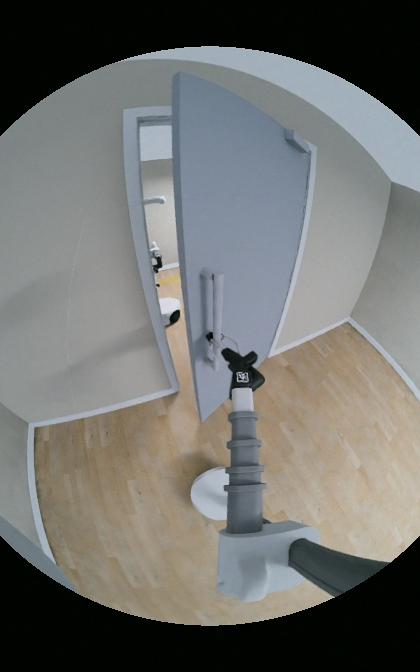

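Request:
move --r2 '{"base":{"translate_m":-0.2,"strafe_m":-0.19},"joints":{"wrist_yaw_rad":0.9},"speeds":{"wrist_yaw_rad":0.15},"contact_limits":{"translate_m":1.0}}' --blocking false

Request:
wait --seconds 1.6

Request:
wait --seconds 1.6 --cameras '["r2_head_camera"]'

Request:
move --r2 '{"base":{"translate_m":-0.15,"strafe_m":-0.25},"joints":{"wrist_yaw_rad":1.1},"speeds":{"wrist_yaw_rad":0.15},"contact_limits":{"translate_m":1.0}}' --blocking false

Request:
wait --seconds 1.6

Request:
wait --seconds 1.6 --cameras '["r2_head_camera","r2_wrist_camera","r2_head_left_camera"]'

Scene clock: 206.73 s.
move: r2 moving
r1: as last shown
r1.lidar_m: 1.04 1.34 1.49 2.70 2.50 1.81 1.75 1.83 2.04 1.97 1.45 1.04
r1.motor_effort: lift_m=+23(23) arm_m=-4(4) wheel_0=-4(4) wheel_1=-1(1) wheel_2=-1(1)
r1.servo_current: wrist_yaw_rad=46(65) wrist_pitch_rad=39(52) wrist_roll_rad=65(65) gripper_m=46(46)
r1.wrist_depth_mm: - - - - - - - / - - - - - - - / - - - - - - - / - - 1756 - - 1756 1229 / - - 1255 - - - 1138 / - 193 - - 182 194 1138 / - - - 142 - - -
r2.base_odometry: x=-3.205 y=-1.098 heading=-2.748
r2.turned_by_wheels: +0.001
r2.turned_by_imu: -0.066
r2.base_tilt: forward=-0.6 right=+0.1
r2.lidar_m: 0.59 0.64 1.07 1.50 1.82 1.92 2.66 2.10 2.26 3.05 2.91 1.42
r2.base_status: translate_m moving; strafe_m moving
r2.joint_positions: lift_m=+0.850 arm_m=+0.200 wrist_yaw_rad=+0.754 wrist_pitch_rad=+0.003 wrist_roll_rad=+0.001 gripper_m=-0.034
r2.joint_status: wrist_yaw_rad moving
r2.measured_speeds: translate_m=-0.090 strafe_m=-0.092 rotate_rad=+0.005 lift_m=+0.000 arm_m=+0.000 wrist_yaw_rad=+0.179 wrist_pitch_rad=+0.000 wrist_roll_rad=+0.000
r2.motor_effort: lift_m=+18(18) arm_m=-7(7) wheel_0=+7(10) wheel_1=-17(18) wheel_2=+25(25)
r2.servo_current: wrist_yaw_rad=104(130) wrist_pitch_rad=39(46) wrist_roll_rad=46(65) gripper_m=117(117)
r2.contact_limits: translate_m 1
r2.hand_pose: x=+0.6411 y=+0.1338 z=+1.0274 quat_wxyz=(+0.930, +0.000, +0.001, +0.368) (m; r2's base frame)
r2.wrist_depth_mm: - - 232 167 250 257 267 / - - 233 164 251 259 267 / - - 235 165 252 260 270 / - - 236 166 254 263 271 / - - 237 167 255 264 272 / - - 182 168 180 266 276 / - - 238 - 260 263 278
pictures: none

Scene clock: 208.33 s.
earlier move: r2 moving
r1.base_odometry: x=-1.135 y=+1.605 heading=-2.373
r1.turned_by_wheels: +0.000
r1.turned_by_imu: +0.000
r1.base_tilt: forward=-1.6 right=+1.3
r1.lidar_m: 1.04 1.35 1.49 2.71 2.51 1.82 1.74 1.83 2.04 1.98 1.48 1.07
r1.base_status: not commanded
r1.joint_positions: lift_m=+0.660 arm_m=+0.000 wrist_yaw_rad=+0.002 wrist_pitch_rad=+0.002 wrist_roll_rad=+1.568 gripper_m=+0.135
r1.joint_status: not commanded
r1.measured_speeds: all 0
r1.motor_effort: lift_m=+23(24) arm_m=-3(4) wheel_0=-3(4) wheel_1=-1(1) wheel_2=-1(1)
r1.servo_current: wrist_yaw_rad=52(65) wrist_pitch_rad=46(52) wrist_roll_rad=46(65) gripper_m=46(52)
r1.hand_pose: x=+0.4595 y=-0.0868 z=+0.8372 quat_wxyz=(+0.708, +0.706, +0.002, +0.000) (m; r1's base frame)
r1.wrist_depth_mm: - - - - - - - / - - - - - - - / - - - - - - - / - - - - - 1661 1229 / - - 1499 - - 1537 1205 / - 193 - - 183 195 1229 / - - - 142 - - 1229
r2.base_odometry: x=-3.107 y=-0.877 heading=-2.750
r2.turned_by_wheels: -0.002
r2.turned_by_imu: -0.323
r2.base_tilt: forward=-0.7 right=+0.0
r2.lidar_m: 0.59 0.55 1.10 1.28 1.83 1.81 2.08 3.39 2.04 3.51 2.94 2.51
r2.base_status: translate_m moving; strafe_m moving
r2.joint_positions: lift_m=+0.850 arm_m=+0.200 wrist_yaw_rad=+0.890 wrist_pitch_rad=+0.003 wrist_roll_rad=+0.001 gripper_m=-0.034
r2.joint_status: all done
r2.measured_speeds: translate_m=+0.000 strafe_m=-0.001 rotate_rad=+0.002 lift_m=+0.000 arm_m=+0.000 wrist_yaw_rad=+0.000 wrist_pitch_rad=+0.000 wrist_roll_rad=+0.000
r2.motor_effort: lift_m=+18(18) arm_m=-9(9) wheel_0=+6(15) wheel_1=-17(29) wheel_2=+13(32)
r2.servo_current: wrist_yaw_rad=59(254) wrist_pitch_rad=39(52) wrist_roll_rad=39(65) gripper_m=104(117)
r2.contact_limits: translate_m 1
r2.hand_pose: x=+0.6207 y=+0.1690 z=+1.0274 quat_wxyz=(+0.903, +0.000, +0.001, +0.430) (m; r2's base frame)
r2.wrist_depth_mm: - 195 216 164 309 377 - / - 196 216 165 309 379 - / - 197 218 166 310 366 - / - 194 218 166 312 366 - / - 194 224 167 315 370 - / - 199 183 167 177 373 - / - 126 206 - 325 351 -
wait: 1.60 s; no rest
pictures: none

Scene clock: 209.93 s.
earlier move: r2 moving
r1.base_odometry: x=-1.135 y=+1.605 heading=-2.373
r1.turned_by_wheels: +0.000
r1.turned_by_imu: +0.000
r1.base_tilt: forward=-1.6 right=+1.2
r1.lidar_m: 1.03 1.33 1.49 2.70 2.47 1.82 1.73 1.82 2.06 1.97 1.44 1.06
r1.base_status: not commanded
r1.joint_positions: lift_m=+0.660 arm_m=+0.000 wrist_yaw_rad=+0.002 wrist_pitch_rad=+0.002 wrist_roll_rad=+1.568 gripper_m=+0.135
r1.joint_status: not commanded
r1.measured_speeds: all 0
r1.motor_effort: lift_m=+23(24) arm_m=-4(4) wheel_0=-3(4) wheel_1=-1(1) wheel_2=-1(1)
r1.servo_current: wrist_yaw_rad=39(72) wrist_pitch_rad=33(52) wrist_roll_rad=46(65) gripper_m=46(52)
r1.hand_pose: x=+0.4595 y=-0.0868 z=+0.8372 quat_wxyz=(+0.708, +0.706, +0.002, +0.000) (m; r1's base frame)
r1.wrist_depth_mm: - - - - - - - / - - - - - - - / - - - - - - - / - - - - - 1756 1182 / - - 1430 - - 1430 1229 / - 194 - - 183 195 1205 / - - - 142 - - 1182
r2.base_odometry: x=-3.107 y=-0.876 heading=-2.748
r2.turned_by_wheels: +0.002
r2.turned_by_imu: +0.050
r2.base_tilt: forward=-0.6 right=+0.0
r2.lidar_m: 0.60 0.57 1.11 1.31 1.85 1.84 2.12 3.73 2.04 3.40 2.91 2.28
r2.base_status: translate_m moving; strafe_m moving
r2.joint_positions: lift_m=+0.850 arm_m=+0.200 wrist_yaw_rad=+0.898 wrist_pitch_rad=+0.003 wrist_roll_rad=+0.001 gripper_m=-0.034
r2.joint_status: all done
r2.measured_speeds: translate_m=+0.000 strafe_m=+0.000 rotate_rad=+0.001 lift_m=+0.000 arm_m=+0.000 wrist_yaw_rad=+0.000 wrist_pitch_rad=+0.000 wrist_roll_rad=+0.000
r2.motor_effort: lift_m=+18(18) arm_m=-8(9) wheel_0=+5(15) wheel_1=-4(29) wheel_2=+16(32)
r2.servo_current: wrist_yaw_rad=52(254) wrist_pitch_rad=39(52) wrist_roll_rad=46(65) gripper_m=111(117)
r2.contact_limits: translate_m 1
r2.hand_pose: x=+0.6193 y=+0.1710 z=+1.0274 quat_wxyz=(+0.901, +0.000, +0.001, +0.434) (m; r2's base frame)
r2.wrist_depth_mm: - 208 221 163 285 334 382 / - 209 223 163 290 334 397 / - 208 223 165 285 334 387 / - 208 224 165 293 336 384 / - 208 224 166 297 340 387 / - 208 216 167 178 349 389 / - 122 223 - 304 320 -
wait: 1.60 s; no rest
pictures: r2_head_camera
Images, in order (width x height): r2_head_camera 420x560.

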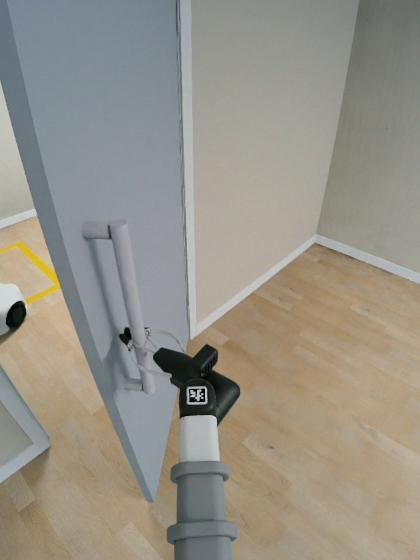

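Scene clock: 210.43 s.
earlier move: r2 done
move: r2 moving
r1: as last shown
r1.base_tilt: forward=-1.6 right=+1.3
r1.lidar_m: 1.01 1.34 1.46 2.70 2.49 1.82 1.74 1.84 2.04 1.97 1.49 1.06
r1.motor_effort: lift_m=+23(23) arm_m=-4(4) wheel_0=-3(4) wheel_1=-1(1) wheel_2=-1(1)
r1.servo_current: wrist_yaw_rad=59(59) wrist_pitch_rad=39(52) wrist_roll_rad=46(52) gripper_m=46(46)
r1.wrist_depth_mm: - - - - - - - / - - - - - - - / - - - - - - - / - - - - - 1708 1205 / - - 1499 - - 1397 1229 / - 193 - - 182 194 1255 / - - - 142 - - 1138
r2.base_odometry: x=-3.102 y=-0.845 heading=-2.745
r2.turned_by_wheels: +0.003
r2.turned_by_imu: +0.027
r2.base_tilt: forward=-0.3 right=+0.2
r2.lidar_m: 0.61 0.58 1.11 1.34 1.85 1.87 2.22 3.97 2.01 3.31 2.90 2.20
r2.base_status: translate_m moving; strafe_m moving
r2.joint_positions: lift_m=+0.850 arm_m=+0.200 wrist_yaw_rad=+0.950 wrist_pitch_rad=+0.003 wrist_roll_rad=+0.001 gripper_m=-0.034
r2.joint_status: wrist_yaw_rad moving
r2.measured_speeds: translate_m=-0.087 strafe_m=-0.098 rotate_rad=-0.038 lift_m=+0.000 arm_m=+0.000 wrist_yaw_rad=+0.209 wrist_pitch_rad=+0.000 wrist_roll_rad=+0.000
r2.motor_effort: lift_m=+18(18) arm_m=-8(9) wheel_0=+8(19) wheel_1=-10(20) wheel_2=+27(28)
r2.servo_current: wrist_yaw_rad=111(176) wrist_pitch_rad=33(46) wrist_roll_rad=46(59) gripper_m=111(117)
r2.contact_limits: translate_m 1
r2.hand_pose: x=+0.6100 y=+0.1837 z=+1.0274 quat_wxyz=(+0.889, +0.000, +0.001, +0.457) (m; r2's base frame)
r2.wrist_depth_mm: - - 224 168 281 315 359 / - 211 224 168 281 315 353 / - 212 225 167 282 317 362 / - 213 224 168 278 319 364 / - 211 225 168 285 319 364 / - 211 217 168 178 320 368 / - - 220 - 291 304 368
pictures: none

Scene clock: 212.03 s.
earlier move: r2 moving
r1.base_odometry: x=-1.135 y=+1.605 heading=-2.373
r1.turned_by_wheels: +0.000
r1.turned_by_imu: +0.000
r1.base_tilt: forward=-1.6 right=+1.3
r1.lidar_m: 1.03 1.34 1.47 2.71 2.49 1.83 1.75 1.84 2.07 1.98 1.47 1.08
r1.base_status: not commanded
r1.joint_positions: lift_m=+0.660 arm_m=+0.000 wrist_yaw_rad=+0.002 wrist_pitch_rad=+0.002 wrist_roll_rad=+1.568 gripper_m=+0.135
r1.joint_status: not commanded
r1.measured_speeds: all 0
r1.motor_effort: lift_m=+23(24) arm_m=-3(4) wheel_0=-4(4) wheel_1=-1(1) wheel_2=-1(1)
r1.servo_current: wrist_yaw_rad=52(65) wrist_pitch_rad=33(52) wrist_roll_rad=46(65) gripper_m=39(46)
r1.hand_pose: x=+0.4595 y=-0.0868 z=+0.8372 quat_wxyz=(+0.708, +0.706, +0.002, +0.000) (m; r1's base frame)
r1.wrist_depth_mm: - - - - - - - / - - - - - - - / - - - - - - - / - - - - - 1708 1205 / - - - - - 1499 1229 / - 193 - - 182 196 1205 / - - - 142 - - 1205
r2.base_odometry: x=-3.065 y=-0.589 heading=-2.746
r2.turned_by_wheels: -0.001
r2.turned_by_imu: -0.033
r2.base_tilt: forward=-0.3 right=+0.2
r2.lidar_m: 0.59 0.53 1.22 1.38 1.96 1.95 2.28 3.91 1.93 3.24 2.80 2.53
r2.base_status: translate_m moving; strafe_m moving
r2.joint_positions: lift_m=+0.850 arm_m=+0.200 wrist_yaw_rad=+1.075 wrist_pitch_rad=+0.003 wrist_roll_rad=+0.001 gripper_m=-0.034
r2.joint_status: wrist_yaw_rad moving
r2.measured_speeds: translate_m=-0.010 strafe_m=-0.014 rotate_rad=+0.000 lift_m=+0.000 arm_m=+0.000 wrist_yaw_rad=+0.000 wrist_pitch_rad=+0.000 wrist_roll_rad=+0.000
r2.motor_effort: lift_m=+18(18) arm_m=-8(9) wheel_0=+5(19) wheel_1=-6(32) wheel_2=+30(35)
r2.servo_current: wrist_yaw_rad=163(247) wrist_pitch_rad=46(46) wrist_roll_rad=46(59) gripper_m=111(117)
r2.contact_limits: translate_m 1
r2.hand_pose: x=+0.5853 y=+0.2121 z=+1.0274 quat_wxyz=(+0.859, +0.000, +0.001, +0.512) (m; r2's base frame)
r2.wrist_depth_mm: - 206 220 163 285 325 379 / - 207 220 164 285 324 379 / - - 220 165 286 327 382 / - 208 222 166 287 324 384 / - - 220 167 287 329 384 / - 208 216 167 177 330 384 / - - 215 - 298 315 389
wait: 1.60 s; no rest
pictures: none

Scene clock: 213.63 s.
earlier move: r2 moving
r1.base_odometry: x=-1.135 y=+1.605 heading=-2.373
r1.turned_by_wheels: +0.000
r1.turned_by_imu: +0.000
r1.base_tilt: forward=-1.6 right=+1.3
r1.lidar_m: 1.03 1.33 1.51 2.71 2.49 1.83 1.74 1.80 2.06 1.98 1.49 1.07
r1.base_status: not commanded
r1.joint_positions: lift_m=+0.660 arm_m=+0.000 wrist_yaw_rad=+0.002 wrist_pitch_rad=+0.002 wrist_roll_rad=+1.568 gripper_m=+0.135
r1.joint_status: not commanded
r1.measured_speeds: all 0
r1.motor_effort: lift_m=+23(24) arm_m=-3(4) wheel_0=-4(4) wheel_1=-1(1) wheel_2=-1(1)
r1.servo_current: wrist_yaw_rad=46(65) wrist_pitch_rad=39(52) wrist_roll_rad=59(65) gripper_m=46(46)
r1.hand_pose: x=+0.4595 y=-0.0868 z=+0.8372 quat_wxyz=(+0.708, +0.706, +0.002, +0.000) (m; r1's base frame)
r1.wrist_depth_mm: - - - - - - - / - - - - - - - / - - - - - - - / - - - - - 1708 1182 / - - 1921 - - 1537 1229 / - 193 - - 183 195 1229 / - - - 141 - - 1229
r2.base_odometry: x=-3.065 y=-0.588 heading=-2.747
r2.turned_by_wheels: -0.001
r2.turned_by_imu: +0.030
r2.base_tilt: forward=-0.6 right=+0.1
r2.lidar_m: 0.87 0.54 1.20 1.43 1.95 1.97 2.33 4.15 1.90 3.23 2.78 2.37
r2.base_status: translate_m moving; strafe_m moving
r2.joint_positions: lift_m=+0.850 arm_m=+0.200 wrist_yaw_rad=+1.086 wrist_pitch_rad=+0.003 wrist_roll_rad=+0.001 gripper_m=-0.034
r2.joint_status: wrist_yaw_rad off_target (ended at +1.075, target +1.100)
r2.measured_speeds: translate_m=+0.001 strafe_m=-0.001 rotate_rad=+0.000 lift_m=+0.000 arm_m=+0.000 wrist_yaw_rad=+0.003 wrist_pitch_rad=+0.000 wrist_roll_rad=+0.000
r2.motor_effort: lift_m=+18(18) arm_m=-8(9) wheel_0=+6(19) wheel_1=-4(32) wheel_2=+15(35)
r2.servo_current: wrist_yaw_rad=85(247) wrist_pitch_rad=33(52) wrist_roll_rad=46(59) gripper_m=111(117)
r2.contact_limits: translate_m 1
r2.hand_pose: x=+0.5829 y=+0.2144 z=+1.0274 quat_wxyz=(+0.856, +0.000, +0.001, +0.517) (m; r2's base frame)
r2.wrist_depth_mm: - - 225 168 277 306 345 / - 213 225 164 277 307 340 / - 213 225 165 278 307 343 / - 215 227 167 279 310 349 / - 213 227 167 279 312 351 / - - 220 168 180 314 355 / - - 222 - 287 298 357
wait: 1.60 s; no rest
pictures: r2_head_camera, r2_head_left_camera, r2_wrist_camera
Images, in order (width x height): r2_head_camera 420x560, r2_head_left_camera 420x672, r2_wrist_camera 616x392.

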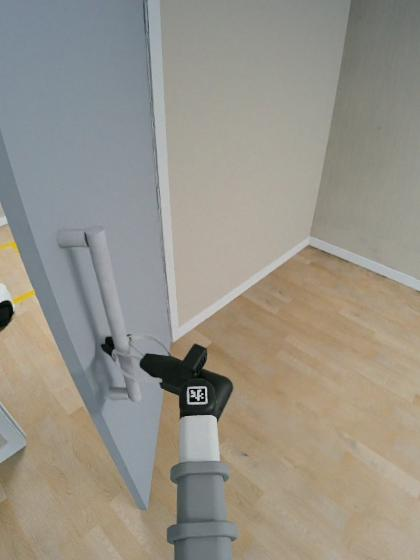

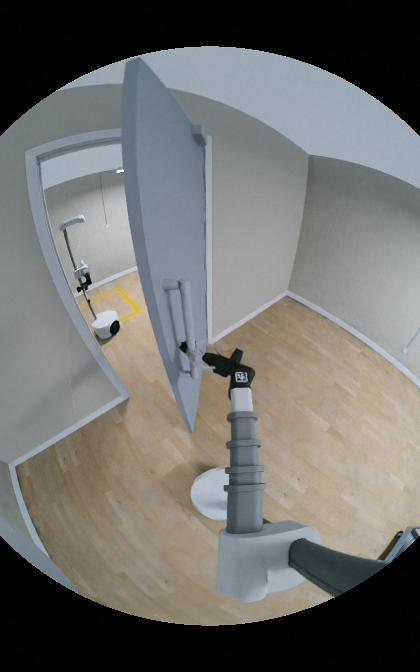

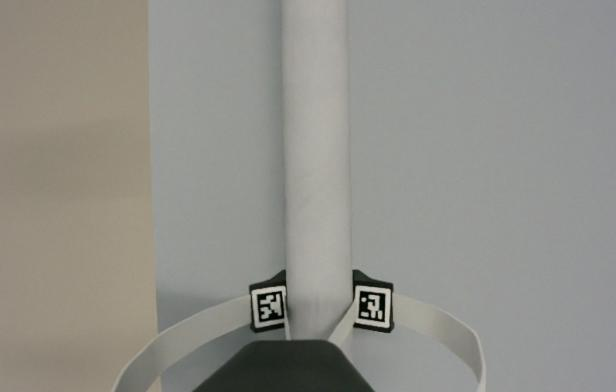

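Request:
move --r2 '{"base":{"translate_m":-0.13,"strafe_m":-0.29},"joints":{"wrist_yaw_rad":1.25},"speeds":{"wrist_yaw_rad":0.12},"contact_limits":{"translate_m":1.0}}' --blocking false

Request:
wait --seconds 1.8

Request:
move --r2 '{"base":{"translate_m":-0.09,"strafe_m":-0.32},"joints":{"wrist_yaw_rad":1.35},"speeds":{"wrist_yaw_rad":0.12},"contact_limits":{"translate_m":1.0}}' --blocking false

Request:
wait --seconds 1.8

Request:
wait --seconds 1 --cameras '["r2_head_left_camera","r2_wrist_camera","r1_head_camera","r2_head_camera"]'

Scene clock: 227.20 s.
earlier move: r2 done
move: r2 moving
r1: as last shown
r1.lidar_m: 1.03 1.32 1.51 2.71 2.51 1.81 1.75 1.86 2.06 1.98 1.47 1.07
r1.servo_current: wrist_yaw_rad=46(65) wrist_pitch_rad=39(46) wrist_roll_rad=46(72) gripper_m=46(46)
r1.wrist_depth_mm: - - - - - - - / - - - - - - - / - - - - - - - / - - - - - 1756 1205 / - - 1983 - - 1499 1205 / - 193 - - 183 195 1229 / - - - 142 - - 1205
r2.base_odometry: x=-3.064 y=-0.557 heading=-2.745
r2.turned_by_wheels: +0.002
r2.turned_by_imu: +0.033
r2.base_tilt: forward=-0.6 right=+0.1
r2.lidar_m: 0.87 0.56 1.23 1.47 1.96 2.01 2.41 2.26 1.90 3.10 2.77 2.26
r2.base_status: translate_m moving; strafe_m moving
r2.joint_positions: lift_m=+0.850 arm_m=+0.200 wrist_yaw_rad=+1.120 wrist_pitch_rad=+0.003 wrist_roll_rad=+0.001 gripper_m=-0.034
r2.joint_status: wrist_yaw_rad moving
r2.measured_speeds: translate_m=-0.057 strafe_m=-0.107 rotate_rad=-0.008 lift_m=+0.000 arm_m=+0.000 wrist_yaw_rad=+0.122 wrist_pitch_rad=+0.000 wrist_roll_rad=+0.000
r2.motor_effort: lift_m=+18(18) arm_m=-9(9) wheel_0=+7(16) wheel_1=-9(20) wheel_2=+27(29)
r2.servo_current: wrist_yaw_rad=273(306) wrist_pitch_rad=39(46) wrist_roll_rad=46(52) gripper_m=117(117)
r2.contact_limits: translate_m 1
r2.hand_pose: x=+0.5756 y=+0.2215 z=+1.0274 quat_wxyz=(+0.847, +0.000, +0.001, +0.531) (m; r2's base frame)
r2.wrist_depth_mm: - - 225 162 267 291 322 / - - 224 164 266 291 322 / - - 224 165 268 293 322 / - - 226 166 270 294 320 / - - 228 167 271 296 325 / - - 222 168 177 298 329 / - - 224 - 277 291 332
pictures: none

Scene clock: 229.00 s.
earlier move: r2 contact_stop
r1.base_odometry: x=-1.135 y=+1.605 heading=-2.373
r1.turned_by_wheels: +0.000
r1.turned_by_imu: +0.000
r1.base_tilt: forward=-1.6 right=+1.3
r1.lidar_m: 1.01 1.32 1.48 2.70 2.50 1.81 1.75 1.84 2.07 1.98 1.49 1.08
r1.base_status: not commanded
r1.joint_positions: lift_m=+0.660 arm_m=+0.000 wrist_yaw_rad=+0.002 wrist_pitch_rad=+0.002 wrist_roll_rad=+1.568 gripper_m=+0.135
r1.joint_status: not commanded
r1.measured_speeds: all 0
r1.motor_effort: lift_m=+23(24) arm_m=-4(4) wheel_0=-4(4) wheel_1=+0(1) wheel_2=-1(1)
r1.servo_current: wrist_yaw_rad=46(78) wrist_pitch_rad=39(46) wrist_roll_rad=46(72) gripper_m=46(46)
r1.hand_pose: x=+0.4595 y=-0.0868 z=+0.8372 quat_wxyz=(+0.708, +0.706, +0.002, +0.000) (m; r1's base frame)
r1.wrist_depth_mm: - - - - - - - / - - - - - - - / - - - - - - - / - - - - - 1708 1205 / - - 1499 - - 1499 1205 / - 193 - - 182 195 1205 / - - - 142 - - 1229
r2.base_odometry: x=-3.160 y=-0.447 heading=-2.553
r2.turned_by_wheels: +0.192
r2.turned_by_imu: +0.283
r2.base_tilt: forward=-0.6 right=+0.0
r2.lidar_m: 0.75 0.56 1.33 1.87 2.13 2.29 3.43 1.90 3.46 2.66 2.60 1.62
r2.base_status: translate_m contact_stop; strafe_m contact_stop
r2.joint_positions: lift_m=+0.850 arm_m=+0.200 wrist_yaw_rad=+1.246 wrist_pitch_rad=+0.003 wrist_roll_rad=+0.001 gripper_m=-0.034
r2.joint_status: all done
r2.measured_speeds: translate_m=+0.053 strafe_m=+0.001 rotate_rad=+0.147 lift_m=+0.000 arm_m=+0.000 wrist_yaw_rad=+0.000 wrist_pitch_rad=+0.000 wrist_roll_rad=+0.000
r2.on_its_own: the wheels are slack since a contact_stop
r2.motor_effort: lift_m=+18(18) arm_m=-8(9) wheel_0=-1(17) wheel_1=-1(32) wheel_2=+0(34)
r2.servo_current: wrist_yaw_rad=46(410) wrist_pitch_rad=39(46) wrist_roll_rad=39(65) gripper_m=104(117)
r2.contact_limits: translate_m 1
r2.hand_pose: x=+0.5459 y=+0.2455 z=+1.0274 quat_wxyz=(+0.812, +0.000, +0.001, +0.584) (m; r2's base frame)
r2.wrist_depth_mm: - - 248 161 235 226 220 / - - 248 162 235 226 222 / - - 250 164 236 229 223 / - - 250 165 238 229 224 / - - 254 165 238 230 226 / - - 181 166 179 230 226 / - - - - 239 231 228
wait: 1.80 s; no rest
pictures: none

not run: a stop that you did not command came earlier in this reply.

not run: a stop that you did not command came earlier in this reply.

not run: a stop that you did not command came earlier in this reply.

Request:
move --r2 '{"base":{"translate_m":-0.1,"strafe_m":-0.3},"contact_limits":{"strafe_m":1.0}}' --blocking false

Request:
wait --seconds 2.5 --cameras '["r2_head_left_camera","r2_wrist_camera","r2_head_camera"]'

Scene clock: 232.90 s.
move: r2 moving
r1: as last shown
r1.lidar_m: 1.03 1.34 1.48 2.70 2.50 1.82 1.74 1.85 2.06 1.99 1.45 1.05
r1.motor_effort: lift_m=+23(24) arm_m=-3(4) wheel_0=-3(4) wheel_1=-1(1) wheel_2=-1(1)
r1.servo_current: wrist_yaw_rad=46(59) wrist_pitch_rad=46(46) wrist_roll_rad=52(65) gripper_m=46(52)
r1.wrist_depth_mm: - - - - - - - / - - - - - - - / - - - - - - - / - - - - - 1708 1205 / - - 1366 - - - 1205 / - 193 - - 182 194 1205 / - - - 142 - - 1138
r2.base_odometry: x=-3.247 y=-0.523 heading=-2.353
r2.turned_by_wheels: +0.200
r2.turned_by_imu: +0.196
r2.base_tilt: forward=-0.6 right=+0.0
r2.lidar_m: 0.67 0.53 1.28 2.16 2.18 2.54 2.03 2.02 3.00 2.57 2.14 1.16
r2.base_status: translate_m moving; strafe_m moving
r2.joint_positions: lift_m=+0.850 arm_m=+0.200 wrist_yaw_rad=+1.243 wrist_pitch_rad=+0.003 wrist_roll_rad=+0.001 gripper_m=-0.034
r2.joint_status: not commanded
r2.measured_speeds: translate_m=-0.022 strafe_m=-0.105 rotate_rad=+0.001 lift_m=+0.000 arm_m=+0.000 wrist_yaw_rad=+0.056 wrist_pitch_rad=+0.000 wrist_roll_rad=+0.000
r2.motor_effort: lift_m=+18(18) arm_m=-8(8) wheel_0=+18(18) wheel_1=-13(15) wheel_2=+18(19)
r2.servo_current: wrist_yaw_rad=59(65) wrist_pitch_rad=39(46) wrist_roll_rad=52(59) gripper_m=104(104)
r2.contact_limits: strafe_m 1
r2.hand_pose: x=+0.5467 y=+0.2450 z=+1.0274 quat_wxyz=(+0.813, +0.000, +0.001, +0.582) (m; r2's base frame)
r2.wrist_depth_mm: - - - 161 220 201 - / - - - 163 223 200 185 / - - - 165 224 201 186 / - - - 164 226 202 187 / - - - 166 227 204 186 / - - 183 167 179 202 190 / - 140 - - 225 195 190
pictures: none

Scene clock: 235.17 s.
earlier move: r2 done
r1.base_odometry: x=-1.135 y=+1.605 heading=-2.373
r1.turned_by_wheels: +0.000
r1.turned_by_imu: +0.000
r1.base_tilt: forward=-1.6 right=+1.3
r1.lidar_m: 1.02 1.34 1.50 2.73 2.47 1.82 1.74 1.83 2.08 1.99 1.47 1.08
r1.base_status: not commanded
r1.joint_positions: lift_m=+0.660 arm_m=+0.000 wrist_yaw_rad=+0.002 wrist_pitch_rad=+0.002 wrist_roll_rad=+1.568 gripper_m=+0.135
r1.joint_status: not commanded
r1.measured_speeds: all 0
r1.motor_effort: lift_m=+23(24) arm_m=-4(4) wheel_0=-4(4) wheel_1=-1(1) wheel_2=-1(1)
r1.servo_current: wrist_yaw_rad=39(65) wrist_pitch_rad=39(46) wrist_roll_rad=46(72) gripper_m=39(52)
r1.hand_pose: x=+0.4595 y=-0.0868 z=+0.8372 quat_wxyz=(+0.708, +0.706, +0.002, +0.000) (m; r1's base frame)
r1.wrist_depth_mm: - - - - - - - / - - - - - - - / - - - - - - - / - - - - - 1708 1205 / - - 1464 - - 1430 1229 / - 193 - - 182 194 1229 / - - - 142 - - 1160
r2.base_odometry: x=-3.373 y=-0.259 heading=-2.353
r2.turned_by_wheels: +0.000
r2.turned_by_imu: +0.345
r2.base_tilt: forward=-0.6 right=+0.0
r2.lidar_m: 0.63 0.53 1.80 2.44 2.65 3.90 2.02 3.00 2.34 2.29 1.46 0.91
r2.base_status: done
r2.joint_positions: lift_m=+0.850 arm_m=+0.200 wrist_yaw_rad=+1.267 wrist_pitch_rad=+0.003 wrist_roll_rad=+0.001 gripper_m=-0.034
r2.joint_status: not commanded
r2.measured_speeds: all 0
r2.motor_effort: lift_m=+18(18) arm_m=-5(8) wheel_0=+12(37) wheel_1=-4(15) wheel_2=+20(26)
r2.servo_current: wrist_yaw_rad=98(111) wrist_pitch_rad=46(46) wrist_roll_rad=39(59) gripper_m=98(117)
r2.contact_limits: strafe_m 1
r2.hand_pose: x=+0.5407 y=+0.2490 z=+1.0274 quat_wxyz=(+0.806, -0.001, +0.001, +0.592) (m; r2's base frame)
r2.wrist_depth_mm: - - - 162 211 177 - / - - - 163 213 179 - / - - - 163 215 183 161 / - - - 167 216 178 161 / - - - 166 218 182 - / - - 185 167 179 179 167 / - - - - 215 175 -
wait: 2.27 of 2.5 s (r2 has come to rest)
pictures: r2_head_camera, r2_head_left_camera, r2_wrist_camera
Images, in order (width x height): r2_head_camera 420x560, r2_head_left_camera 420x672, r2_wrist_camera 616x392.

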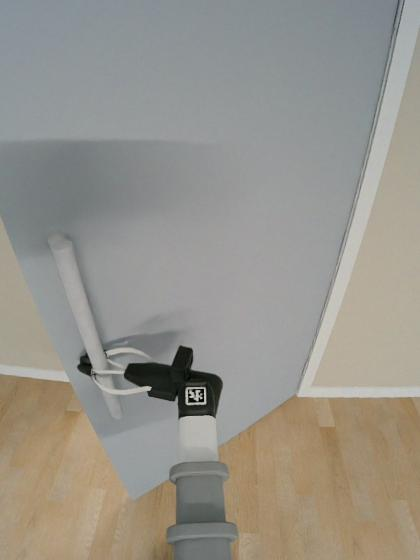

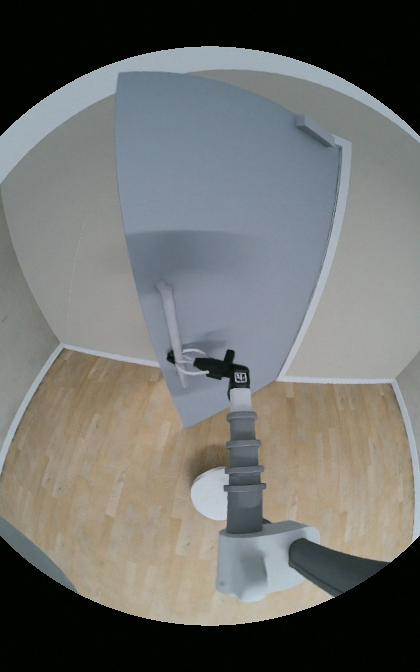

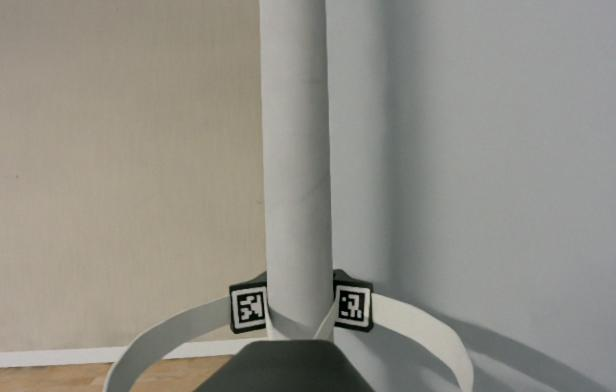

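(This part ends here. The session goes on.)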